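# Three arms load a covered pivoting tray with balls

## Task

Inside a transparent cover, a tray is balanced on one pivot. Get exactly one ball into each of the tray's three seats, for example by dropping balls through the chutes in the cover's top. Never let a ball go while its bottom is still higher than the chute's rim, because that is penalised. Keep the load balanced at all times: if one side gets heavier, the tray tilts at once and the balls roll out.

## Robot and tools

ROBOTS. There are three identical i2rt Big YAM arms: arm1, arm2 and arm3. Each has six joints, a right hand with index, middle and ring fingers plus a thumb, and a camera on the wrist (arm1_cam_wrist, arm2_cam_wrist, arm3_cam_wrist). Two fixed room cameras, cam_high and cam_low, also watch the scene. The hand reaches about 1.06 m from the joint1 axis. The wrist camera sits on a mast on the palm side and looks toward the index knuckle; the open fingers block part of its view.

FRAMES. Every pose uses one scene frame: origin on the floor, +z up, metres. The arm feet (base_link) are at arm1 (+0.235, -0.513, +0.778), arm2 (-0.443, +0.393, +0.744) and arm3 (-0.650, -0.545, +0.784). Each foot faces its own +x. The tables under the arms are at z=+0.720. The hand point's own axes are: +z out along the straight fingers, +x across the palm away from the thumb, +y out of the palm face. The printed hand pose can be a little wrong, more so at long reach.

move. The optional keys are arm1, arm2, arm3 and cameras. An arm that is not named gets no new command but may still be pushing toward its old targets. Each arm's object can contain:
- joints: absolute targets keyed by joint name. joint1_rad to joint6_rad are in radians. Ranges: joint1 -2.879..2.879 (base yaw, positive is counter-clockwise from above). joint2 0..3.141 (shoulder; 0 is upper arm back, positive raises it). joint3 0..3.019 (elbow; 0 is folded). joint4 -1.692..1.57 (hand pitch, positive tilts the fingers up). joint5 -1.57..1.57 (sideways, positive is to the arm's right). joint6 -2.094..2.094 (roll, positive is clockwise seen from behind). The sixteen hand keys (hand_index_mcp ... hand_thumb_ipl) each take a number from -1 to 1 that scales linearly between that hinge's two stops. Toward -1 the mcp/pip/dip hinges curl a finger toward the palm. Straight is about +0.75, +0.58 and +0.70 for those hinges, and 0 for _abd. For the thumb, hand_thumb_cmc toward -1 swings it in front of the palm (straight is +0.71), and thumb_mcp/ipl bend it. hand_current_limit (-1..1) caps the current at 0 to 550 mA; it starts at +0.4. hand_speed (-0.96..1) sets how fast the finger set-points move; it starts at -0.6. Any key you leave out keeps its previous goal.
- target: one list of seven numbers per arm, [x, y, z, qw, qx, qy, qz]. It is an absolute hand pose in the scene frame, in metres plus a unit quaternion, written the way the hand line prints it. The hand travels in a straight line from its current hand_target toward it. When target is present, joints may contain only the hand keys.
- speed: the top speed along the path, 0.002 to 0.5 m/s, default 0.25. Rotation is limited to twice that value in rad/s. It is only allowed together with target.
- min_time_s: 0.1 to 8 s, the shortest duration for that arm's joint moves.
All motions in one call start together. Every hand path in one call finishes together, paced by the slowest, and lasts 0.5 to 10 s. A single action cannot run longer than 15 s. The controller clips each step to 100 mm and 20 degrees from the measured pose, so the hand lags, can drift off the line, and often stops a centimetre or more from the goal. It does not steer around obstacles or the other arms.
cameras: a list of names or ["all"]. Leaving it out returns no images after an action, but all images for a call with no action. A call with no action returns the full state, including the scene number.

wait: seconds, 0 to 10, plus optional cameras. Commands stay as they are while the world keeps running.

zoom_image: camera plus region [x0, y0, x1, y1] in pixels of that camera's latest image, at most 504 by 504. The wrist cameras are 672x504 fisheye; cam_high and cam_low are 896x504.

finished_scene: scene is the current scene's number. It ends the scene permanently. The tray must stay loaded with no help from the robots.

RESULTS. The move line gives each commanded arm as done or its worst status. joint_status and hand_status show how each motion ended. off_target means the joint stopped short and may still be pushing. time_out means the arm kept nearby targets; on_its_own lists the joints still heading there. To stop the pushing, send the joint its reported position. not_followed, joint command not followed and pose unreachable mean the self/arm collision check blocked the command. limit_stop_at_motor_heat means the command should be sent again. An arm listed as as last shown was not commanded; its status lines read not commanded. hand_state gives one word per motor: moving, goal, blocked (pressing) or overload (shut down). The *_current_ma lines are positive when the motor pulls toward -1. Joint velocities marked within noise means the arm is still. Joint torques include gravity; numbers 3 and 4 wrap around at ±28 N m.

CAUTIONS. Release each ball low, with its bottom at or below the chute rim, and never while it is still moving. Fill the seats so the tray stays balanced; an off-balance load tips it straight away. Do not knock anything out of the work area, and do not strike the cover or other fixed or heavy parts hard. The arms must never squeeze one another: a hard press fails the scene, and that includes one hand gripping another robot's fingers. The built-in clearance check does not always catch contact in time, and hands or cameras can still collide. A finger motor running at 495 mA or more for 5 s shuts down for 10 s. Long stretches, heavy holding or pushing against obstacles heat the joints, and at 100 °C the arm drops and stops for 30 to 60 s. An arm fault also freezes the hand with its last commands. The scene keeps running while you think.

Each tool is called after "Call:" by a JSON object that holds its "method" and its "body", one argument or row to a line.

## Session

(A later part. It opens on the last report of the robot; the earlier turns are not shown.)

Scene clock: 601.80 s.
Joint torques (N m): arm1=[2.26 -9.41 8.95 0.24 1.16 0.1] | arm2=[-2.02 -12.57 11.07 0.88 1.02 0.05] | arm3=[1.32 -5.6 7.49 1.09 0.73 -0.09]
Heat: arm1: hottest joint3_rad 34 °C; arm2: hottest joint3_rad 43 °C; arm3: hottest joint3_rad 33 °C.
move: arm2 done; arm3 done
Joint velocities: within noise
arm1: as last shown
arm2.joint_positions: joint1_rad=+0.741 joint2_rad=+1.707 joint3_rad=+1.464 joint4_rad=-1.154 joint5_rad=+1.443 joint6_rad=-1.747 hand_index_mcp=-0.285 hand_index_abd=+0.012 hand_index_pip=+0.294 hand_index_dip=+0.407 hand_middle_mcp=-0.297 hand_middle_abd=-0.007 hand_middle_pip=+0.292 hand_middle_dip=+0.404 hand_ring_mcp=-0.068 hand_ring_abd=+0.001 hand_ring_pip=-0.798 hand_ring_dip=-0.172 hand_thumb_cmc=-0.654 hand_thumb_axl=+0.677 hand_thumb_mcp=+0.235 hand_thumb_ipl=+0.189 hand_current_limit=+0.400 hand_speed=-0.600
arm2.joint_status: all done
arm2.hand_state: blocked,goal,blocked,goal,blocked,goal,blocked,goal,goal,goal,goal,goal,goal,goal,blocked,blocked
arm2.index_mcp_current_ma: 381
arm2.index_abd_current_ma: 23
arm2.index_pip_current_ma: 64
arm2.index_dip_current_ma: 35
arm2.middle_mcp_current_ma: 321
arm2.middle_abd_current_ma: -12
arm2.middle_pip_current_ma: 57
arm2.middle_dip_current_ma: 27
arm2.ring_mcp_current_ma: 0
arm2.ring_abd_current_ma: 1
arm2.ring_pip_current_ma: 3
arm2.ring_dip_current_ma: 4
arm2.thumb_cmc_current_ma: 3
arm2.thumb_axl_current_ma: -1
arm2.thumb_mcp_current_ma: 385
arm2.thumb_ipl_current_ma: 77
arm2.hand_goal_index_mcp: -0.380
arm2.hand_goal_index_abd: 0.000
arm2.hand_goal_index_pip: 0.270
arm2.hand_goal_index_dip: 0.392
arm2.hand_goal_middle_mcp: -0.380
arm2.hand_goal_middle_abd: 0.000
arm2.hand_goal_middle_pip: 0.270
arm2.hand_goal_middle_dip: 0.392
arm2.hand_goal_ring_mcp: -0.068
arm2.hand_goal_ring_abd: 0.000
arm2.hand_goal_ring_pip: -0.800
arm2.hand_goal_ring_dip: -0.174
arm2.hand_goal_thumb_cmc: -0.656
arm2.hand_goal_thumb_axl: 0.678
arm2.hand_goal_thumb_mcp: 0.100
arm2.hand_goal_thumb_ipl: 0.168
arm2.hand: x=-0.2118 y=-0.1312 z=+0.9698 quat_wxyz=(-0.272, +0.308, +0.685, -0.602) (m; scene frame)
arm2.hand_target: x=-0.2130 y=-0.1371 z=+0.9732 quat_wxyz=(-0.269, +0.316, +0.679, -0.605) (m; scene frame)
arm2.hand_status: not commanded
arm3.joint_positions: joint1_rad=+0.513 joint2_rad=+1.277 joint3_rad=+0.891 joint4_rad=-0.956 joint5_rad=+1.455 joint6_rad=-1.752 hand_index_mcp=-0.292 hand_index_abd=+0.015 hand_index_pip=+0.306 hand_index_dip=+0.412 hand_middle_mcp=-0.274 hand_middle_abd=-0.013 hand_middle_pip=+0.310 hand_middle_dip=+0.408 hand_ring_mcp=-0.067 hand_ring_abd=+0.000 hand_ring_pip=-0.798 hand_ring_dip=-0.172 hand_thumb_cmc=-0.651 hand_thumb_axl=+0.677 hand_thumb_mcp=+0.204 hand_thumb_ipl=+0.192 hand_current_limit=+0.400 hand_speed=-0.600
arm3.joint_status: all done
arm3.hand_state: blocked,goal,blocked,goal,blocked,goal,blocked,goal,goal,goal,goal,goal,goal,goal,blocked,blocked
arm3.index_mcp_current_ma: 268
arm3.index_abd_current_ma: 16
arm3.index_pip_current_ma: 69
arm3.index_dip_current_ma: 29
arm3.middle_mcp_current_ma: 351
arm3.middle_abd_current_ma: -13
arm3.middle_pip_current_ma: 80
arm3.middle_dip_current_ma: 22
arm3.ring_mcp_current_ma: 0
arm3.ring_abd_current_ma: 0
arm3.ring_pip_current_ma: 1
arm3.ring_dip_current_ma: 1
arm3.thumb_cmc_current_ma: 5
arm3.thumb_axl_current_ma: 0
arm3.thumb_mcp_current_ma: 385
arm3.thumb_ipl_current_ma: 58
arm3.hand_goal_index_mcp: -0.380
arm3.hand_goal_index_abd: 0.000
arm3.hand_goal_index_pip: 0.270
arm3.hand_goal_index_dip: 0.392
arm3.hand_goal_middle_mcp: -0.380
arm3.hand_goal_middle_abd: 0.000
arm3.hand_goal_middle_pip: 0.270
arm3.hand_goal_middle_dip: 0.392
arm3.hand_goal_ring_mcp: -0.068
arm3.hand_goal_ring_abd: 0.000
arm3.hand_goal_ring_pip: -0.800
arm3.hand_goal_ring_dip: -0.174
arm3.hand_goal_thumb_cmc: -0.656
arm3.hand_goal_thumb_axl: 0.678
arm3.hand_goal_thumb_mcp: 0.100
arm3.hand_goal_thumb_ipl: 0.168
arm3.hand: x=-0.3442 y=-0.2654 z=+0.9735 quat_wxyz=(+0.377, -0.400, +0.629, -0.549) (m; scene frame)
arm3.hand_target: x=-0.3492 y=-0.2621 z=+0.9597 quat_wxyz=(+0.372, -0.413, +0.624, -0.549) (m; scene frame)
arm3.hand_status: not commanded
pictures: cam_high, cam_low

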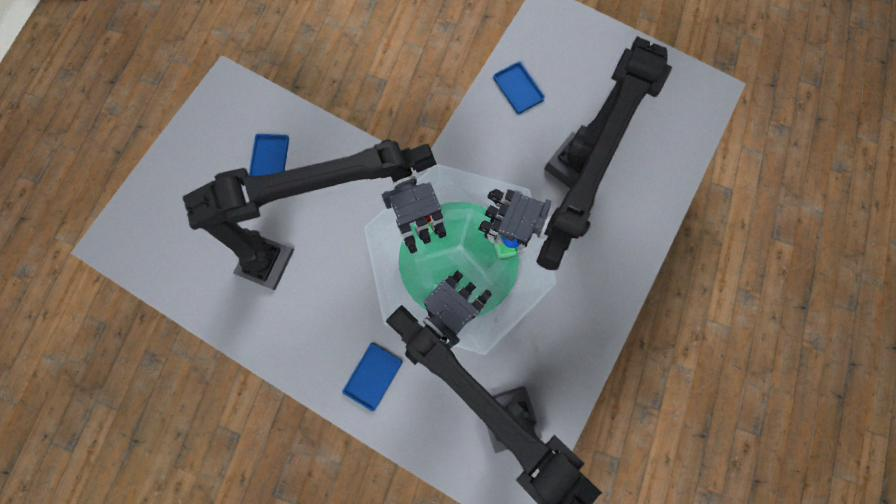

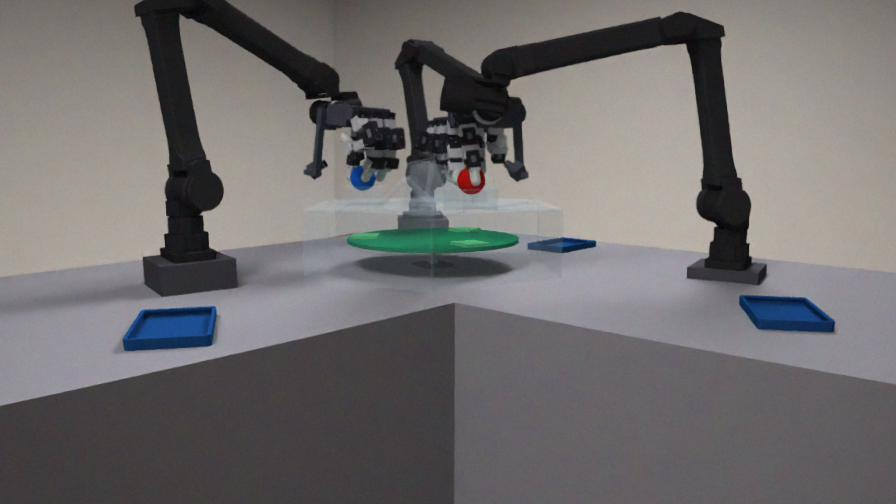

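Call:
{"method": "move", "body": {
  "arm3": {"joints":{"joint2_rad":1.285,"joint3_rad":0.915,"joint4_rad":-0.990},"min_time_s":1},
  "cameras": ["arm2_cam_wrist","arm1_cam_wrist"]
}}

Call:
{"method": "zoom_image", "body": {
  "camera": "arm2_cam_wrist",
  "region": [260, 0, 500, 100]
}}

Call:
{"method": "zoom_image", "body": {
  "camera": "arm1_cam_wrist",
  "region": [300, 0, 560, 200]
}}

Scene clock: 624.53 s.
Joint torques (N m): arm1=[2.26 -9.35 8.95 0.25 1.15 0.11] | arm2=[-2.02 -12.4 11.08 0.84 1.02 0.05] | arm3=[1.38 -6.95 10.58 0.23 0.7 -0.24]
Heat: arm1: hottest joint3_rad 33 °C; arm2: hottest joint3_rad 44 °C; arm3: hottest joint3_rad 32 °C.
move: arm3 done
Joint velocities: within noise
arm1, arm2: as last shown
arm2.hand_target: x=-0.2131 y=-0.1371 z=+0.9732 quat_wxyz=(-0.269, +0.316, +0.679, -0.605) (m; scene frame)
arm3.joint_positions: joint1_rad=+0.513 joint2_rad=+1.277 joint3_rad=+0.892 joint4_rad=-0.972 joint5_rad=+1.456 joint6_rad=-1.737 hand_index_mcp=-0.292 hand_index_abd=+0.017 hand_index_pip=+0.310 hand_index_dip=+0.413 hand_middle_mcp=-0.274 hand_middle_abd=-0.013 hand_middle_pip=+0.310 hand_middle_dip=+0.408 hand_ring_mcp=-0.067 hand_ring_abd=+0.000 hand_ring_pip=-0.798 hand_ring_dip=-0.172 hand_thumb_cmc=-0.643 hand_thumb_axl=+0.677 hand_thumb_mcp=+0.202 hand_thumb_ipl=+0.192 hand_current_limit=+0.400 hand_speed=-0.600
arm3.joint_status: all done
arm3.hand_state: blocked,goal,blocked,blocked,blocked,goal,blocked,goal,goal,goal,goal,goal,goal,goal,blocked,blocked
arm3.index_mcp_current_ma: 268
arm3.index_abd_current_ma: 19
arm3.index_pip_current_ma: 80
arm3.index_dip_current_ma: 31
arm3.middle_mcp_current_ma: 351
arm3.middle_abd_current_ma: -13
arm3.middle_pip_current_ma: 80
arm3.middle_dip_current_ma: 22
arm3.ring_mcp_current_ma: 0
arm3.ring_abd_current_ma: 0
arm3.ring_pip_current_ma: 1
arm3.ring_dip_current_ma: 1
arm3.thumb_cmc_current_ma: 17
arm3.thumb_axl_current_ma: 0
arm3.thumb_mcp_current_ma: 385
arm3.thumb_ipl_current_ma: 58
arm3.hand_goal_index_mcp: -0.380
arm3.hand_goal_index_abd: 0.000
arm3.hand_goal_index_pip: 0.270
arm3.hand_goal_index_dip: 0.392
arm3.hand_goal_middle_mcp: -0.380
arm3.hand_goal_middle_abd: 0.000
arm3.hand_goal_middle_pip: 0.270
arm3.hand_goal_middle_dip: 0.392
arm3.hand_goal_ring_mcp: -0.068
arm3.hand_goal_ring_abd: 0.000
arm3.hand_goal_ring_pip: -0.800
arm3.hand_goal_ring_dip: -0.174
arm3.hand_goal_thumb_cmc: -0.656
arm3.hand_goal_thumb_axl: 0.678
arm3.hand_goal_thumb_mcp: 0.100
arm3.hand_goal_thumb_ipl: 0.168
arm3.hand: x=-0.3446 y=-0.2665 z=+0.9736 quat_wxyz=(+0.377, -0.399, +0.630, -0.550) (m; scene frame)
arm3.hand_target: x=-0.3475 y=-0.2582 z=+0.9777 quat_wxyz=(+0.376, -0.409, +0.626, -0.547) (m; scene frame)
arm3.hand_status: not commanded
pictures: arm1_cam_wrist, arm2_cam_wrist

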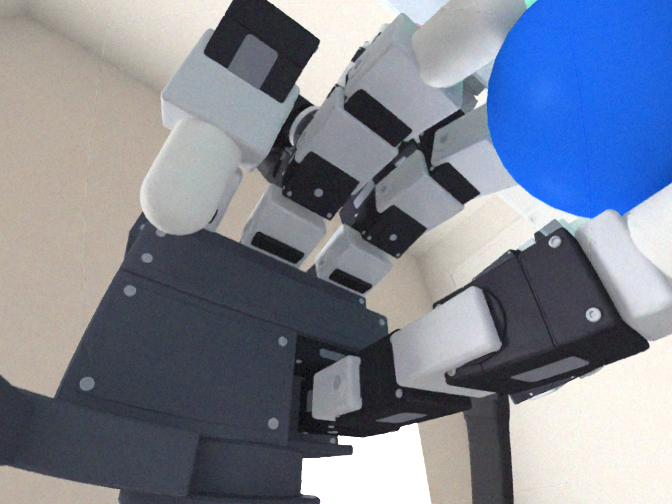

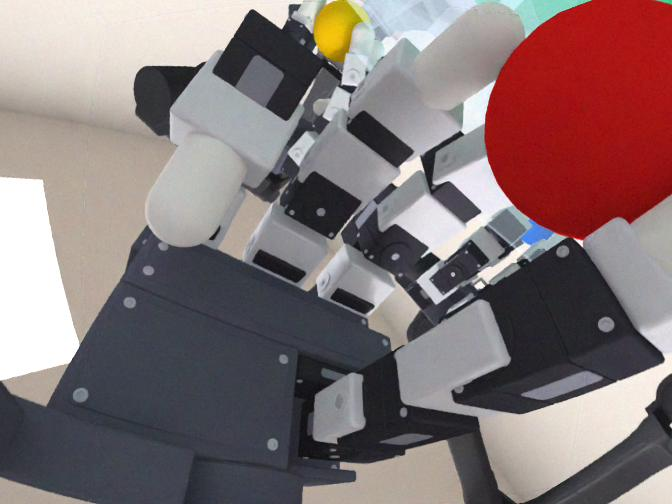

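Scaled by 2.100 from the camera's 672x504 image, which has a finer 960x720 frame.

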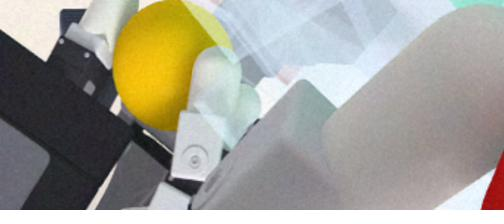

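Scaled by 1.938 from the camera's 672x504 image, which has a finer 960x720 frame.

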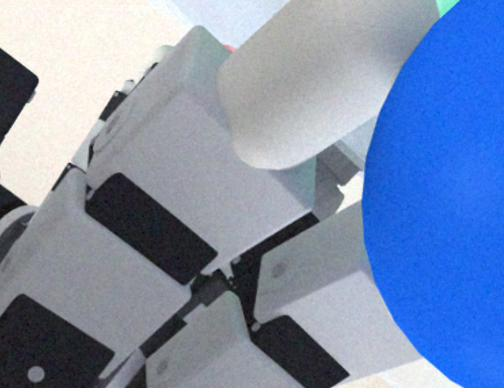

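Call:
{"method": "move", "body": {
  "arm3": {"joints":{"joint2_rad":1.252,"joint3_rad":0.98,"joint4_rad":-1.08},"min_time_s":1},
  "cameras": ["arm2_cam_wrist","arm3_cam_wrist","cam_low","cam_high"]
}}

Call:
{"method": "zoom_image", "body": {
  "camera": "arm2_cam_wrist",
  "region": [260, 0, 460, 100]
}}

Call:
{"method": "zoom_image", "body": {
  "camera": "arm3_cam_wrist",
  "region": [400, 0, 672, 270]
}}

Call:
{"method": "zoom_image", "body": {
  "camera": "cam_low",
  "region": [430, 130, 505, 205]
}}

Call:
{"method": "zoom_image", "body": {
  "camera": "cam_high",
  "region": [420, 260, 480, 320]
}}

Scene clock: 629.17 s.
Joint torques (N m): arm1=[2.2 -9.35 8.94 0.27 1.15 0.11] | arm2=[-2.02 -12.57 11.04 0.84 1.01 0.05] | arm3=[1.2 -8.29 12.52 0.57 0.98 -0.25]
Heat: arm1: hottest joint3_rad 33 °C; arm2: hottest joint3_rad 44 °C; arm3: hottest joint3_rad 32 °C.
move: arm3 done
Joint velocities: within noise
arm1, arm2: as last shown
arm3.joint_positions: joint1_rad=+0.513 joint2_rad=+1.263 joint3_rad=+0.936 joint4_rad=-1.073 joint5_rad=+1.448 joint6_rad=-1.736 hand_index_mcp=-0.292 hand_index_abd=+0.017 hand_index_pip=+0.312 hand_index_dip=+0.413 hand_middle_mcp=-0.274 hand_middle_abd=-0.013 hand_middle_pip=+0.310 hand_middle_dip=+0.409 hand_ring_mcp=-0.067 hand_ring_abd=+0.000 hand_ring_pip=-0.798 hand_ring_dip=-0.172 hand_thumb_cmc=-0.643 hand_thumb_axl=+0.677 hand_thumb_mcp=+0.201 hand_thumb_ipl=+0.195 hand_current_limit=+0.400 hand_speed=-0.600
arm3.joint_status: all done
arm3.hand_state: blocked,goal,blocked,blocked,blocked,goal,blocked,goal,goal,goal,goal,goal,goal,goal,blocked,blocked
arm3.index_mcp_current_ma: 268
arm3.index_abd_current_ma: 19
arm3.index_pip_current_ma: 84
arm3.index_dip_current_ma: 31
arm3.middle_mcp_current_ma: 351
arm3.middle_abd_current_ma: -13
arm3.middle_pip_current_ma: 80
arm3.middle_dip_current_ma: 23
arm3.ring_mcp_current_ma: 0
arm3.ring_abd_current_ma: 0
arm3.ring_pip_current_ma: 1
arm3.ring_dip_current_ma: 1
arm3.thumb_cmc_current_ma: 17
arm3.thumb_axl_current_ma: 0
arm3.thumb_mcp_current_ma: 385
arm3.thumb_ipl_current_ma: 68
arm3.hand_goal_index_mcp: -0.380
arm3.hand_goal_index_abd: 0.000
arm3.hand_goal_index_pip: 0.270
arm3.hand_goal_index_dip: 0.392
arm3.hand_goal_middle_mcp: -0.380
arm3.hand_goal_middle_abd: 0.000
arm3.hand_goal_middle_pip: 0.270
arm3.hand_goal_middle_dip: 0.392
arm3.hand_goal_ring_mcp: -0.068
arm3.hand_goal_ring_abd: 0.000
arm3.hand_goal_ring_pip: -0.800
arm3.hand_goal_ring_dip: -0.174
arm3.hand_goal_thumb_cmc: -0.656
arm3.hand_goal_thumb_axl: 0.678
arm3.hand_goal_thumb_mcp: 0.100
arm3.hand_goal_thumb_ipl: 0.168
arm3.hand: x=-0.3473 y=-0.2703 z=+0.9911 quat_wxyz=(+0.363, -0.412, +0.624, -0.555) (m; scene frame)
arm3.hand_target: x=-0.3471 y=-0.2573 z=+1.0120 quat_wxyz=(+0.378, -0.407, +0.628, -0.545) (m; scene frame)
arm3.hand_status: not commanded
pictures: arm2_cam_wrist, arm3_cam_wrist, cam_high, cam_low

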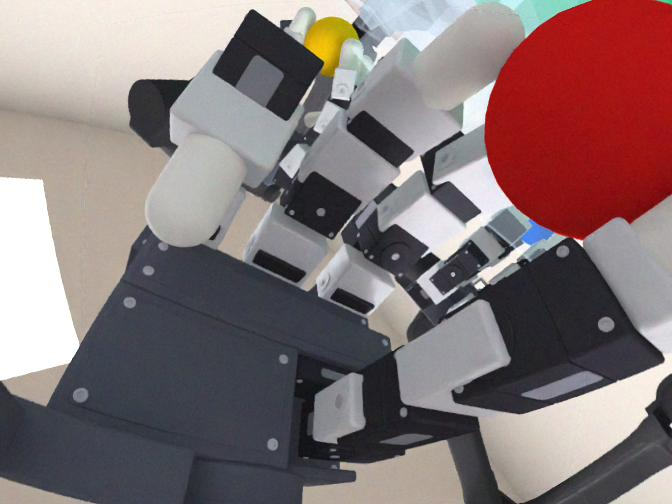

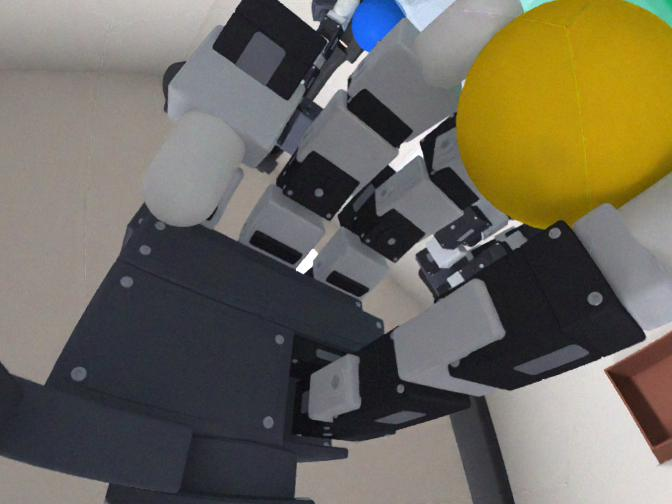

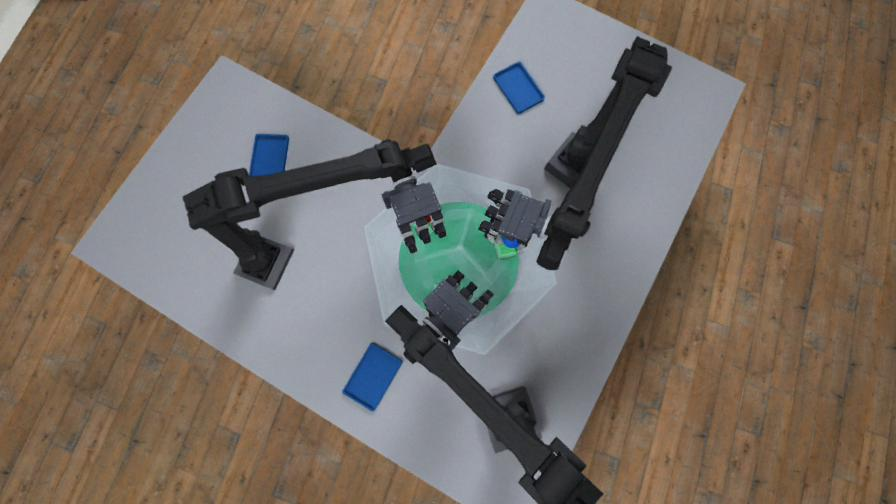

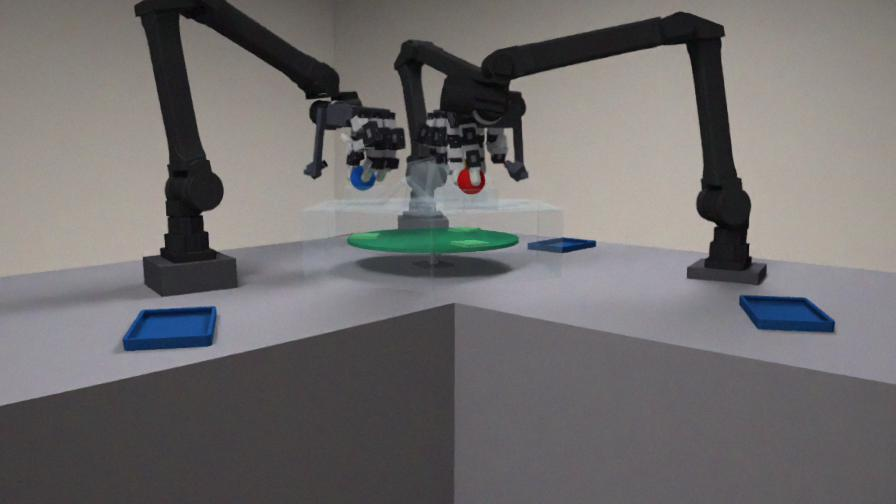

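Scaled by 2.520 from the camera's 672x504 image, which has a finer 960x720 frame.

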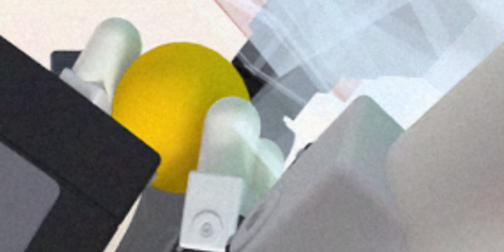

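Scaled by 1.853 from the camera's 672x504 image, which has a finer 960x720 frame.

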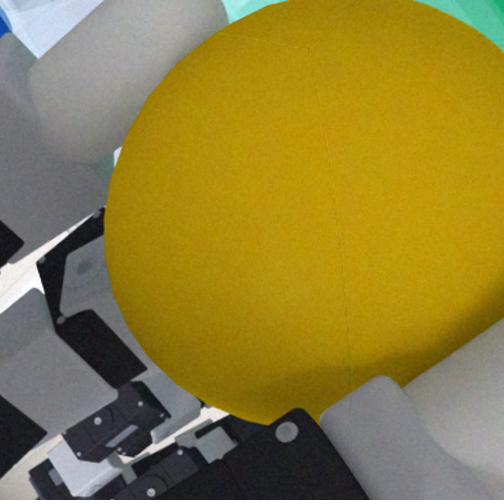

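Scaled by 6.720 from the camera's 896x504 image, which has a finer 1280x720 frame.

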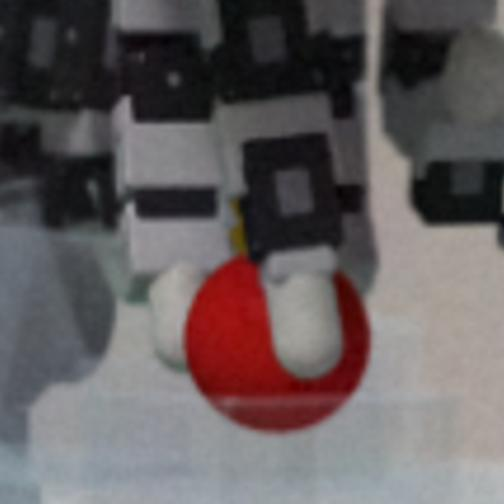

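Scaled by 8.400 from the camera's 896x504 image, which has a finer 1280x720 frame.

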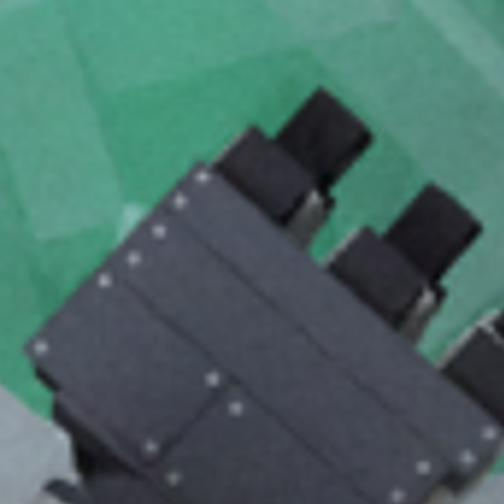

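Call:
{"method": "zoom_image", "body": {
  "camera": "arm2_cam_wrist",
  "region": [300, 0, 400, 75]
}}

Scaled by 5.040 from the camera's 672x504 image, which has a finer 960x720 frame.

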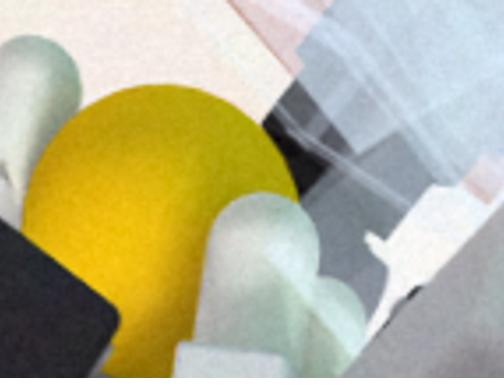

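Call:
{"method": "zoom_image", "body": {
  "camera": "cam_high",
  "region": [440, 270, 475, 305]
}}

Scaled by 14.400 from the camera's 896x504 image, which has a finer 1280x720 frame.

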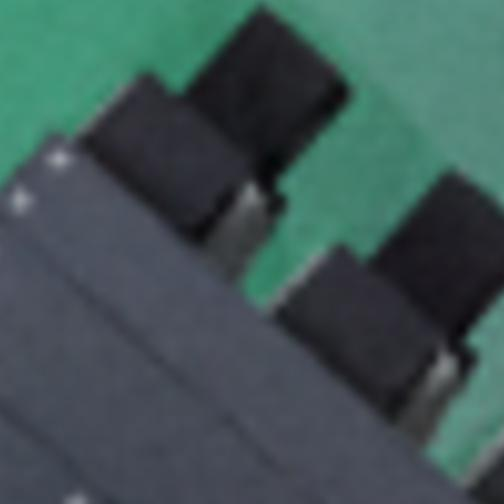

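Call:
{"method": "move", "body": {
  "arm3": {"joints":{"joint1_rad":0.4755},"min_time_s":1}
}}

Call:
{"method": "move", "body": {
  "arm3": {"joints":{"joint2_rad":1.303,"joint3_rad":0.893,"joint4_rad":-0.960},"min_time_s":2},
  "cameras": ["arm2_cam_wrist","cam_high"]
}}

Call:
{"method": "zoom_image", "body": {
  "camera": "arm2_cam_wrist",
  "region": [300, 0, 400, 75]
}}

Call:
{"method": "zoom_image", "body": {
  "camera": "cam_high",
  "region": [420, 260, 480, 320]
}}

Scene clock: 678.57 s.
Joint torques (N m): arm1=[2.2 -9.35 8.92 0.24 1.16 0.11] | arm2=[-2.08 -12.45 11.03 0.84 1.02 0.05] | arm3=[-0.56 -8.41 12.53 0.51 0.99 -0.27]
Heat: arm1: hottest joint3_rad 33 °C; arm2: hottest joint3_rad 44 °C; arm3: hottest joint3_rad 35 °C.
move: arm3 done
Joint velocities: within noise
arm1, arm2: as last shown
arm3.joint_positions: joint1_rad=+0.489 joint2_rad=+1.263 joint3_rad=+0.936 joint4_rad=-1.073 joint5_rad=+1.448 joint6_rad=-1.736 hand_index_mcp=-0.292 hand_index_abd=+0.017 hand_index_pip=+0.312 hand_index_dip=+0.413 hand_middle_mcp=-0.274 hand_middle_abd=-0.013 hand_middle_pip=+0.310 hand_middle_dip=+0.409 hand_ring_mcp=-0.067 hand_ring_abd=+0.000 hand_ring_pip=-0.798 hand_ring_dip=-0.172 hand_thumb_cmc=-0.643 hand_thumb_axl=+0.677 hand_thumb_mcp=+0.201 hand_thumb_ipl=+0.195 hand_current_limit=+0.400 hand_speed=-0.600
arm3.joint_status: all done
arm3.hand_state: blocked,goal,blocked,blocked,blocked,goal,blocked,goal,goal,goal,goal,goal,goal,goal,blocked,blocked
arm3.index_mcp_current_ma: 268
arm3.index_abd_current_ma: 19
arm3.index_pip_current_ma: 84
arm3.index_dip_current_ma: 31
arm3.middle_mcp_current_ma: 351
arm3.middle_abd_current_ma: -13
arm3.middle_pip_current_ma: 80
arm3.middle_dip_current_ma: 23
arm3.ring_mcp_current_ma: 0
arm3.ring_abd_current_ma: 0
arm3.ring_pip_current_ma: 1
arm3.ring_dip_current_ma: 1
arm3.thumb_cmc_current_ma: 17
arm3.thumb_axl_current_ma: 0
arm3.thumb_mcp_current_ma: 385
arm3.thumb_ipl_current_ma: 69
arm3.hand_goal_index_mcp: -0.380
arm3.hand_goal_index_abd: 0.000
arm3.hand_goal_index_pip: 0.270
arm3.hand_goal_index_dip: 0.392
arm3.hand_goal_middle_mcp: -0.380
arm3.hand_goal_middle_abd: 0.000
arm3.hand_goal_middle_pip: 0.270
arm3.hand_goal_middle_dip: 0.392
arm3.hand_goal_ring_mcp: -0.068
arm3.hand_goal_ring_abd: 0.000
arm3.hand_goal_ring_pip: -0.800
arm3.hand_goal_ring_dip: -0.174
arm3.hand_goal_thumb_cmc: -0.656
arm3.hand_goal_thumb_axl: 0.678
arm3.hand_goal_thumb_mcp: 0.100
arm3.hand_goal_thumb_ipl: 0.168
arm3.hand: x=-0.3408 y=-0.2776 z=+0.9912 quat_wxyz=(+0.356, -0.405, +0.629, -0.560) (m; scene frame)
arm3.hand_target: x=-0.3332 y=-0.2728 z=+1.0121 quat_wxyz=(+0.365, -0.391, +0.638, -0.555) (m; scene frame)
arm3.hand_status: not commanded
pictures: none

Scene clock: 680.93 s.
Joint torques (N m): arm1=[2.32 -9.23 8.94 0.24 1.15 0.1] | arm2=[-2.02 -12.45 11.03 0.84 1.02 0.05] | arm3=[-0.44 -6.48 7.94 1.35 0.91 -0.16]
Heat: arm1: hottest joint3_rad 33 °C; arm2: hottest joint3_rad 44 °C; arm3: hottest joint3_rad 35 °C.
move: arm3 done
Joint velocities: within noise
arm1, arm2: as last shown
arm3.joint_positions: joint1_rad=+0.489 joint2_rad=+1.286 joint3_rad=+0.900 joint4_rad=-0.974 joint5_rad=+1.450 joint6_rad=-1.743 hand_index_mcp=-0.293 hand_index_abd=+0.017 hand_index_pip=+0.312 hand_index_dip=+0.413 hand_middle_mcp=-0.275 hand_middle_abd=-0.023 hand_middle_pip=+0.310 hand_middle_dip=+0.409 hand_ring_mcp=-0.067 hand_ring_abd=+0.000 hand_ring_pip=-0.798 hand_ring_dip=-0.172 hand_thumb_cmc=-0.643 hand_thumb_axl=+0.677 hand_thumb_mcp=+0.201 hand_thumb_ipl=+0.196 hand_current_limit=+0.400 hand_speed=-0.600
arm3.joint_status: all done
arm3.hand_state: blocked,goal,blocked,blocked,blocked,blocked,blocked,goal,goal,goal,goal,goal,goal,goal,blocked,blocked
arm3.index_mcp_current_ma: 262
arm3.index_abd_current_ma: 19
arm3.index_pip_current_ma: 84
arm3.index_dip_current_ma: 31
arm3.middle_mcp_current_ma: 342
arm3.middle_abd_current_ma: -30
arm3.middle_pip_current_ma: 80
arm3.middle_dip_current_ma: 23
arm3.ring_mcp_current_ma: 0
arm3.ring_abd_current_ma: 0
arm3.ring_pip_current_ma: 1
arm3.ring_dip_current_ma: 1
arm3.thumb_cmc_current_ma: 16
arm3.thumb_axl_current_ma: 0
arm3.thumb_mcp_current_ma: 385
arm3.thumb_ipl_current_ma: 71
arm3.hand_goal_index_mcp: -0.380
arm3.hand_goal_index_abd: 0.000
arm3.hand_goal_index_pip: 0.270
arm3.hand_goal_index_dip: 0.392
arm3.hand_goal_middle_mcp: -0.380
arm3.hand_goal_middle_abd: 0.000
arm3.hand_goal_middle_pip: 0.270
arm3.hand_goal_middle_dip: 0.392
arm3.hand_goal_ring_mcp: -0.068
arm3.hand_goal_ring_abd: 0.000
arm3.hand_goal_ring_pip: -0.800
arm3.hand_goal_ring_dip: -0.174
arm3.hand_goal_thumb_cmc: -0.656
arm3.hand_goal_thumb_axl: 0.678
arm3.hand_goal_thumb_mcp: 0.100
arm3.hand_goal_thumb_ipl: 0.168
arm3.hand: x=-0.3375 y=-0.2715 z=+0.9724 quat_wxyz=(+0.367, -0.395, +0.634, -0.554) (m; scene frame)
arm3.hand_target: x=-0.3339 y=-0.2745 z=+0.9641 quat_wxyz=(+0.359, -0.396, +0.635, -0.558) (m; scene frame)
arm3.hand_status: not commanded
pictures: arm2_cam_wrist, cam_high

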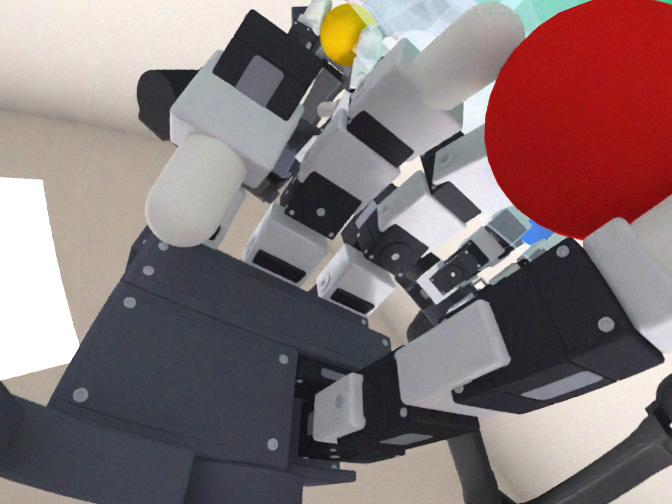

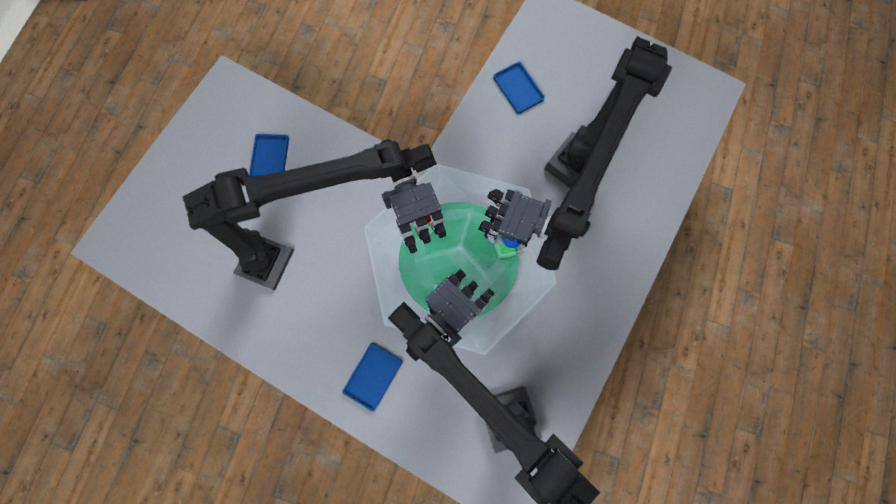

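Scaled by 5.040 from the camera's 672x504 image, which has a finer 960x720 frame.

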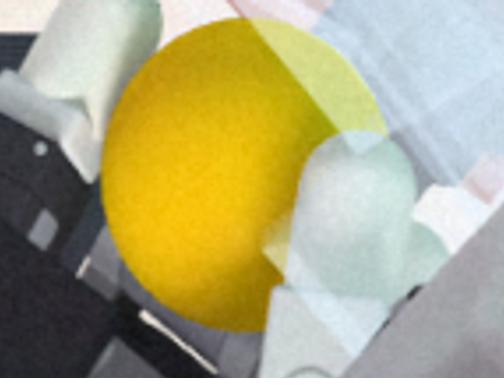

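Scaled by 8.400 from the camera's 896x504 image, which has a finer 1280x720 frame.

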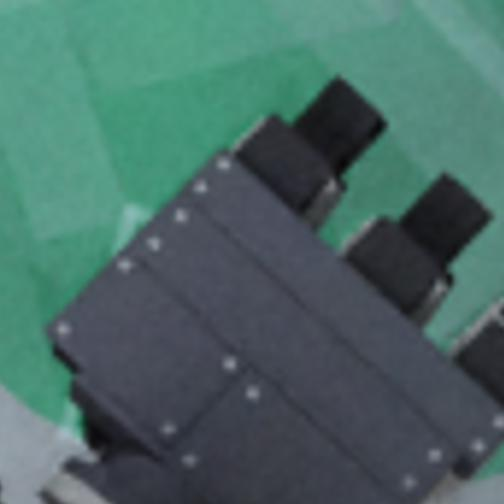

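Call:
{"method": "move", "body": {
  "arm1": {"joints":{"hand_speed":1}},
  "arm2": {"joints":{"hand_speed":1}},
  "arm3": {"joints":{"hand_speed":1}}
}}

Call:
{"method": "move", "body": {
  "arm1": {"joints":{"hand_index_mcp":-0.02,"hand_middle_mcp":-0.02,"hand_thumb_mcp":0.42}},
  "arm2": {"joints":{"hand_index_mcp":-0.02,"hand_middle_mcp":-0.02,"hand_thumb_mcp":0.42}},
  "arm3": {"joints":{"hand_index_mcp":-0.02,"hand_middle_mcp":-0.02,"hand_thumb_mcp":0.42}},
  "cameras": ["cam_high","cam_low"]
}}

Call:
{"method": "zoom_image", "body": {
  "camera": "cam_low",
  "region": [290, 110, 580, 300]
}}

Call:
{"method": "zoom_image", "body": {
  "camera": "cam_high",
  "region": [370, 160, 570, 360]
}}

Scene clock: 688.63 s.
Joint torques (N m): arm1=[2.14 -9.41 8.91 0.24 1.15 0.11] | arm2=[-2.02 -12.51 11.04 0.84 1.01 0.05] | arm3=[-0.67 -6.36 7.92 1.37 0.91 -0.18]
Heat: arm1: hottest joint3_rad 32 °C; arm2: hottest joint3_rad 43 °C; arm3: hottest joint3_rad 35 °C.
move: arm1 done; arm2 done; arm3 done
Joint velocities: within noise
arm1.joint_positions: joint1_rad=+0.239 joint2_rad=+1.347 joint3_rad=+0.982 joint4_rad=-0.990 joint5_rad=+1.443 joint6_rad=-1.752 hand_index_mcp=-0.280 hand_index_abd=+0.009 hand_index_pip=+0.294 hand_index_dip=+0.405 hand_middle_mcp=-0.281 hand_middle_abd=-0.010 hand_middle_pip=+0.293 hand_middle_dip=+0.406 hand_ring_mcp=-0.068 hand_ring_abd=+0.001 hand_ring_pip=-0.798 hand_ring_dip=-0.172 hand_thumb_cmc=-0.651 hand_thumb_axl=+0.677 hand_thumb_mcp=+0.217 hand_thumb_ipl=+0.193 hand_current_limit=+0.400 hand_speed=+1.000
arm1.joint_status: all done
arm1.hand_state: blocked,goal,blocked,goal,blocked,goal,blocked,goal,goal,goal,goal,goal,goal,goal,blocked,blocked
arm1.index_mcp_current_ma: 169
arm1.index_abd_current_ma: 3
arm1.index_pip_current_ma: 21
arm1.index_dip_current_ma: 7
arm1.middle_mcp_current_ma: 165
arm1.middle_abd_current_ma: -4
arm1.middle_pip_current_ma: 20
arm1.middle_dip_current_ma: 9
arm1.ring_mcp_current_ma: 0
arm1.ring_abd_current_ma: 0
arm1.ring_pip_current_ma: 0
arm1.ring_dip_current_ma: 0
arm1.thumb_cmc_current_ma: 1
arm1.thumb_axl_current_ma: 0
arm1.thumb_mcp_current_ma: 377
arm1.thumb_ipl_current_ma: 37
arm1.hand_goal_index_mcp: -0.360
arm1.hand_goal_index_abd: 0.000
arm1.hand_goal_index_pip: 0.270
arm1.hand_goal_index_dip: 0.392
arm1.hand_goal_middle_mcp: -0.360
arm1.hand_goal_middle_abd: 0.000
arm1.hand_goal_middle_pip: 0.270
arm1.hand_goal_middle_dip: 0.392
arm1.hand_goal_ring_mcp: -0.068
arm1.hand_goal_ring_abd: 0.000
arm1.hand_goal_ring_pip: -0.800
arm1.hand_goal_ring_dip: -0.174
arm1.hand_goal_thumb_cmc: -0.656
arm1.hand_goal_thumb_axl: 0.678
arm1.hand_goal_thumb_mcp: 0.110
arm1.hand_goal_thumb_ipl: 0.168
arm1.hand: x=-0.1490 y=-0.3058 z=+0.9827 quat_wxyz=(+0.660, -0.750, +0.049, -0.013) (m; scene frame)
arm1.hand_target: x=-0.1541 y=-0.3065 z=+0.9841 quat_wxyz=(+0.662, -0.748, +0.053, -0.006) (m; scene frame)
arm1.hand_status: not commanded
arm2.joint_positions: joint1_rad=+0.741 joint2_rad=+1.707 joint3_rad=+1.464 joint4_rad=-1.154 joint5_rad=+1.443 joint6_rad=-1.747 hand_index_mcp=-0.285 hand_index_abd=+0.012 hand_index_pip=+0.294 hand_index_dip=+0.407 hand_middle_mcp=-0.297 hand_middle_abd=-0.007 hand_middle_pip=+0.292 hand_middle_dip=+0.404 hand_ring_mcp=-0.068 hand_ring_abd=+0.001 hand_ring_pip=-0.798 hand_ring_dip=-0.172 hand_thumb_cmc=-0.654 hand_thumb_axl=+0.677 hand_thumb_mcp=+0.235 hand_thumb_ipl=+0.189 hand_current_limit=+0.400 hand_speed=+1.000
arm2.joint_status: all done
arm2.hand_state: blocked,goal,blocked,goal,blocked,goal,blocked,goal,goal,goal,goal,goal,goal,goal,blocked,blocked
arm2.index_mcp_current_ma: 381
arm2.index_abd_current_ma: 23
arm2.index_pip_current_ma: 64
arm2.index_dip_current_ma: 35
arm2.middle_mcp_current_ma: 321
arm2.middle_abd_current_ma: -12
arm2.middle_pip_current_ma: 57
arm2.middle_dip_current_ma: 27
arm2.ring_mcp_current_ma: 0
arm2.ring_abd_current_ma: 1
arm2.ring_pip_current_ma: 3
arm2.ring_dip_current_ma: 4
arm2.thumb_cmc_current_ma: 3
arm2.thumb_axl_current_ma: -1
arm2.thumb_mcp_current_ma: 385
arm2.thumb_ipl_current_ma: 77
arm2.hand_goal_index_mcp: -0.380
arm2.hand_goal_index_abd: 0.000
arm2.hand_goal_index_pip: 0.270
arm2.hand_goal_index_dip: 0.392
arm2.hand_goal_middle_mcp: -0.380
arm2.hand_goal_middle_abd: 0.000
arm2.hand_goal_middle_pip: 0.270
arm2.hand_goal_middle_dip: 0.392
arm2.hand_goal_ring_mcp: -0.068
arm2.hand_goal_ring_abd: 0.000
arm2.hand_goal_ring_pip: -0.800
arm2.hand_goal_ring_dip: -0.174
arm2.hand_goal_thumb_cmc: -0.656
arm2.hand_goal_thumb_axl: 0.678
arm2.hand_goal_thumb_mcp: 0.100
arm2.hand_goal_thumb_ipl: 0.168
arm2.hand: x=-0.2118 y=-0.1312 z=+0.9698 quat_wxyz=(-0.272, +0.308, +0.685, -0.602) (m; scene frame)
arm2.hand_target: x=-0.2131 y=-0.1371 z=+0.9732 quat_wxyz=(-0.269, +0.316, +0.679, -0.605) (m; scene frame)
arm2.hand_status: not commanded
arm3.joint_positions: joint1_rad=+0.489 joint2_rad=+1.286 joint3_rad=+0.900 joint4_rad=-0.974 joint5_rad=+1.450 joint6_rad=-1.743 hand_index_mcp=-0.293 hand_index_abd=+0.017 hand_index_pip=+0.312 hand_index_dip=+0.413 hand_middle_mcp=-0.275 hand_middle_abd=-0.023 hand_middle_pip=+0.310 hand_middle_dip=+0.409 hand_ring_mcp=-0.067 hand_ring_abd=+0.000 hand_ring_pip=-0.798 hand_ring_dip=-0.172 hand_thumb_cmc=-0.643 hand_thumb_axl=+0.677 hand_thumb_mcp=+0.201 hand_thumb_ipl=+0.196 hand_current_limit=+0.400 hand_speed=+1.000
arm3.joint_status: all done
arm3.hand_state: blocked,goal,blocked,blocked,blocked,blocked,blocked,goal,goal,goal,goal,goal,goal,goal,blocked,blocked
arm3.index_mcp_current_ma: 262
arm3.index_abd_current_ma: 19
arm3.index_pip_current_ma: 84
arm3.index_dip_current_ma: 31
arm3.middle_mcp_current_ma: 342
arm3.middle_abd_current_ma: -30
arm3.middle_pip_current_ma: 80
arm3.middle_dip_current_ma: 23
arm3.ring_mcp_current_ma: 0
arm3.ring_abd_current_ma: 0
arm3.ring_pip_current_ma: 1
arm3.ring_dip_current_ma: 1
arm3.thumb_cmc_current_ma: 16
arm3.thumb_axl_current_ma: 0
arm3.thumb_mcp_current_ma: 385
arm3.thumb_ipl_current_ma: 71
arm3.hand_goal_index_mcp: -0.380
arm3.hand_goal_index_abd: 0.000
arm3.hand_goal_index_pip: 0.270
arm3.hand_goal_index_dip: 0.392
arm3.hand_goal_middle_mcp: -0.380
arm3.hand_goal_middle_abd: 0.000
arm3.hand_goal_middle_pip: 0.270
arm3.hand_goal_middle_dip: 0.392
arm3.hand_goal_ring_mcp: -0.068
arm3.hand_goal_ring_abd: 0.000
arm3.hand_goal_ring_pip: -0.800
arm3.hand_goal_ring_dip: -0.174
arm3.hand_goal_thumb_cmc: -0.656
arm3.hand_goal_thumb_axl: 0.678
arm3.hand_goal_thumb_mcp: 0.100
arm3.hand_goal_thumb_ipl: 0.168
arm3.hand: x=-0.3375 y=-0.2714 z=+0.9724 quat_wxyz=(+0.367, -0.395, +0.634, -0.554) (m; scene frame)
arm3.hand_target: x=-0.3339 y=-0.2744 z=+0.9641 quat_wxyz=(+0.359, -0.396, +0.635, -0.558) (m; scene frame)
arm3.hand_status: not commanded
pictures: none

Scene clock: 689.27 s.
Joint torques (N m): arm1=[2.2 -9.35 8.94 0.16 1.07 0.11] | arm2=[-1.96 -12.51 11.03 0.77 0.95 0.06] | arm3=[-0.5 -6.36 8.21 1.18 0.94 -0.17]
Heat: arm1: hottest joint3_rad 32 °C; arm2: hottest joint3_rad 43 °C; arm3: hottest joint3_rad 35 °C.
move: arm1 done; arm2 done; arm3 done
Joint velocities: within noise
arm1.joint_positions: joint1_rad=+0.239 joint2_rad=+1.347 joint3_rad=+0.982 joint4_rad=-0.989 joint5_rad=+1.445 joint6_rad=-1.752 hand_index_mcp=-0.028 hand_index_abd=+0.003 hand_index_pip=+0.272 hand_index_dip=+0.395 hand_middle_mcp=-0.028 hand_middle_abd=-0.003 hand_middle_pip=+0.272 hand_middle_dip=+0.395 hand_ring_mcp=-0.068 hand_ring_abd=+0.001 hand_ring_pip=-0.798 hand_ring_dip=-0.172 hand_thumb_cmc=-0.652 hand_thumb_axl=+0.677 hand_thumb_mcp=+0.416 hand_thumb_ipl=+0.170 hand_current_limit=+0.400 hand_speed=+1.000
arm1.joint_status: all done
arm1.hand_state: goal,goal,goal,goal,goal,goal,goal,goal,goal,goal,goal,goal,goal,goal,goal,goal
arm1.index_mcp_current_ma: -4
arm1.index_abd_current_ma: 1
arm1.index_pip_current_ma: 0
arm1.index_dip_current_ma: 1
arm1.middle_mcp_current_ma: -3
arm1.middle_abd_current_ma: -1
arm1.middle_pip_current_ma: 0
arm1.middle_dip_current_ma: 1
arm1.ring_mcp_current_ma: 0
arm1.ring_abd_current_ma: 0
arm1.ring_pip_current_ma: 0
arm1.ring_dip_current_ma: 0
arm1.thumb_cmc_current_ma: 1
arm1.thumb_axl_current_ma: 0
arm1.thumb_mcp_current_ma: -2
arm1.thumb_ipl_current_ma: 1
arm1.hand_goal_index_mcp: -0.020
arm1.hand_goal_index_abd: 0.000
arm1.hand_goal_index_pip: 0.270
arm1.hand_goal_index_dip: 0.392
arm1.hand_goal_middle_mcp: -0.020
arm1.hand_goal_middle_abd: 0.000
arm1.hand_goal_middle_pip: 0.270
arm1.hand_goal_middle_dip: 0.392
arm1.hand_goal_ring_mcp: -0.068
arm1.hand_goal_ring_abd: 0.000
arm1.hand_goal_ring_pip: -0.800
arm1.hand_goal_ring_dip: -0.174
arm1.hand_goal_thumb_cmc: -0.656
arm1.hand_goal_thumb_axl: 0.678
arm1.hand_goal_thumb_mcp: 0.420
arm1.hand_goal_thumb_ipl: 0.168
arm1.hand: x=-0.1492 y=-0.3055 z=+0.9832 quat_wxyz=(+0.661, -0.749, +0.049, -0.012) (m; scene frame)
arm1.hand_target: x=-0.1541 y=-0.3065 z=+0.9841 quat_wxyz=(+0.662, -0.748, +0.053, -0.006) (m; scene frame)
arm1.hand_status: not commanded
arm2.joint_positions: joint1_rad=+0.740 joint2_rad=+1.707 joint3_rad=+1.464 joint4_rad=-1.152 joint5_rad=+1.445 joint6_rad=-1.747 hand_index_mcp=-0.028 hand_index_abd=+0.004 hand_index_pip=+0.272 hand_index_dip=+0.395 hand_middle_mcp=-0.029 hand_middle_abd=-0.003 hand_middle_pip=+0.272 hand_middle_dip=+0.395 hand_ring_mcp=-0.068 hand_ring_abd=+0.001 hand_ring_pip=-0.798 hand_ring_dip=-0.172 hand_thumb_cmc=-0.654 hand_thumb_axl=+0.677 hand_thumb_mcp=+0.416 hand_thumb_ipl=+0.170 hand_current_limit=+0.400 hand_speed=+1.000
arm2.joint_status: all done
arm2.hand_state: goal,goal,goal,goal,goal,goal,goal,goal,goal,goal,goal,goal,goal,goal,goal,goal
arm2.index_mcp_current_ma: -19
arm2.index_abd_current_ma: 6
arm2.index_pip_current_ma: 3
arm2.index_dip_current_ma: 6
arm2.middle_mcp_current_ma: -21
arm2.middle_abd_current_ma: -4
arm2.middle_pip_current_ma: 4
arm2.middle_dip_current_ma: 6
arm2.ring_mcp_current_ma: 0
arm2.ring_abd_current_ma: 1
arm2.ring_pip_current_ma: 3
arm2.ring_dip_current_ma: 4
arm2.thumb_cmc_current_ma: 3
arm2.thumb_axl_current_ma: -1
arm2.thumb_mcp_current_ma: -10
arm2.thumb_ipl_current_ma: 3
arm2.hand_goal_index_mcp: -0.020
arm2.hand_goal_index_abd: 0.000
arm2.hand_goal_index_pip: 0.270
arm2.hand_goal_index_dip: 0.392
arm2.hand_goal_middle_mcp: -0.020
arm2.hand_goal_middle_abd: 0.000
arm2.hand_goal_middle_pip: 0.270
arm2.hand_goal_middle_dip: 0.392
arm2.hand_goal_ring_mcp: -0.068
arm2.hand_goal_ring_abd: 0.000
arm2.hand_goal_ring_pip: -0.800
arm2.hand_goal_ring_dip: -0.174
arm2.hand_goal_thumb_cmc: -0.656
arm2.hand_goal_thumb_axl: 0.678
arm2.hand_goal_thumb_mcp: 0.420
arm2.hand_goal_thumb_ipl: 0.168
arm2.hand: x=-0.2124 y=-0.1318 z=+0.9702 quat_wxyz=(-0.272, +0.309, +0.683, -0.603) (m; scene frame)
arm2.hand_target: x=-0.2129 y=-0.1370 z=+0.9731 quat_wxyz=(-0.269, +0.316, +0.679, -0.605) (m; scene frame)
arm2.hand_status: not commanded
arm3.joint_positions: joint1_rad=+0.488 joint2_rad=+1.287 joint3_rad=+0.896 joint4_rad=-0.969 joint5_rad=+1.449 joint6_rad=-1.743 hand_index_mcp=-0.032 hand_index_abd=+0.001 hand_index_pip=+0.267 hand_index_dip=+0.389 hand_middle_mcp=-0.028 hand_middle_abd=-0.003 hand_middle_pip=+0.272 hand_middle_dip=+0.395 hand_ring_mcp=-0.068 hand_ring_abd=+0.000 hand_ring_pip=-0.798 hand_ring_dip=-0.172 hand_thumb_cmc=-0.652 hand_thumb_axl=+0.677 hand_thumb_mcp=+0.417 hand_thumb_ipl=+0.170 hand_current_limit=+0.400 hand_speed=+1.000
arm3.joint_status: all done
arm3.hand_state: goal,goal,goal,goal,goal,goal,goal,goal,goal,goal,goal,goal,goal,goal,goal,goal
arm3.index_mcp_current_ma: -15
arm3.index_abd_current_ma: 1
arm3.index_pip_current_ma: -2
arm3.index_dip_current_ma: -2
arm3.middle_mcp_current_ma: -8
arm3.middle_abd_current_ma: -1
arm3.middle_pip_current_ma: 1
arm3.middle_dip_current_ma: 2
arm3.ring_mcp_current_ma: 0
arm3.ring_abd_current_ma: 0
arm3.ring_pip_current_ma: 1
arm3.ring_dip_current_ma: 1
arm3.thumb_cmc_current_ma: 3
arm3.thumb_axl_current_ma: 0
arm3.thumb_mcp_current_ma: -3
arm3.thumb_ipl_current_ma: 1
arm3.hand_goal_index_mcp: -0.020
arm3.hand_goal_index_abd: 0.000
arm3.hand_goal_index_pip: 0.270
arm3.hand_goal_index_dip: 0.392
arm3.hand_goal_middle_mcp: -0.020
arm3.hand_goal_middle_abd: 0.000
arm3.hand_goal_middle_pip: 0.270
arm3.hand_goal_middle_dip: 0.392
arm3.hand_goal_ring_mcp: -0.068
arm3.hand_goal_ring_abd: 0.000
arm3.hand_goal_ring_pip: -0.800
arm3.hand_goal_ring_dip: -0.174
arm3.hand_goal_thumb_cmc: -0.656
arm3.hand_goal_thumb_axl: 0.678
arm3.hand_goal_thumb_mcp: 0.420
arm3.hand_goal_thumb_ipl: 0.168
arm3.hand: x=-0.3375 y=-0.2717 z=+0.9712 quat_wxyz=(+0.367, -0.395, +0.634, -0.554) (m; scene frame)
arm3.hand_target: x=-0.3339 y=-0.2746 z=+0.9640 quat_wxyz=(+0.359, -0.396, +0.635, -0.558) (m; scene frame)
arm3.hand_status: not commanded
pictures: cam_high, cam_low

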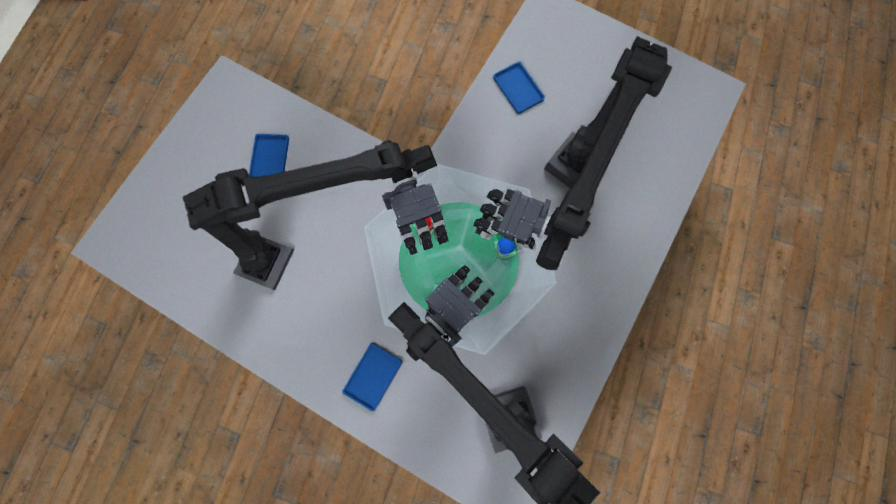

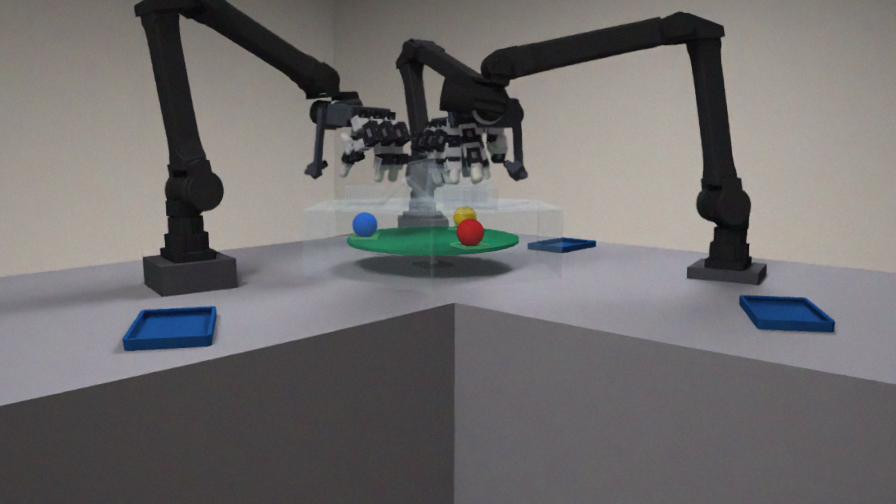

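Scaled by 1.738 from the camera's 896x504 image, which has a finer 1280x720 frame.

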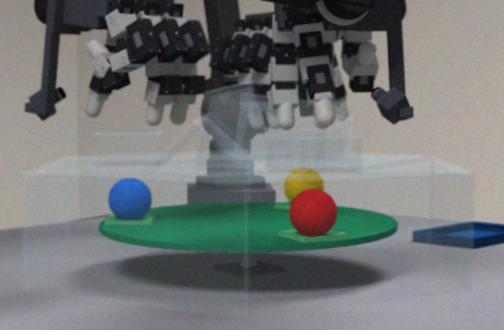

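Scaled by 2.520 from the camera's 896x504 image, which has a finer 1280x720 frame.

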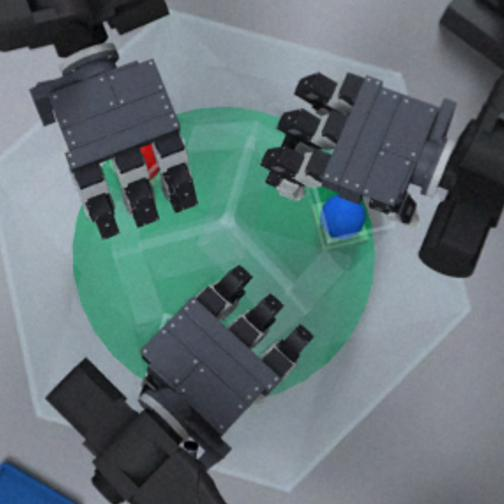

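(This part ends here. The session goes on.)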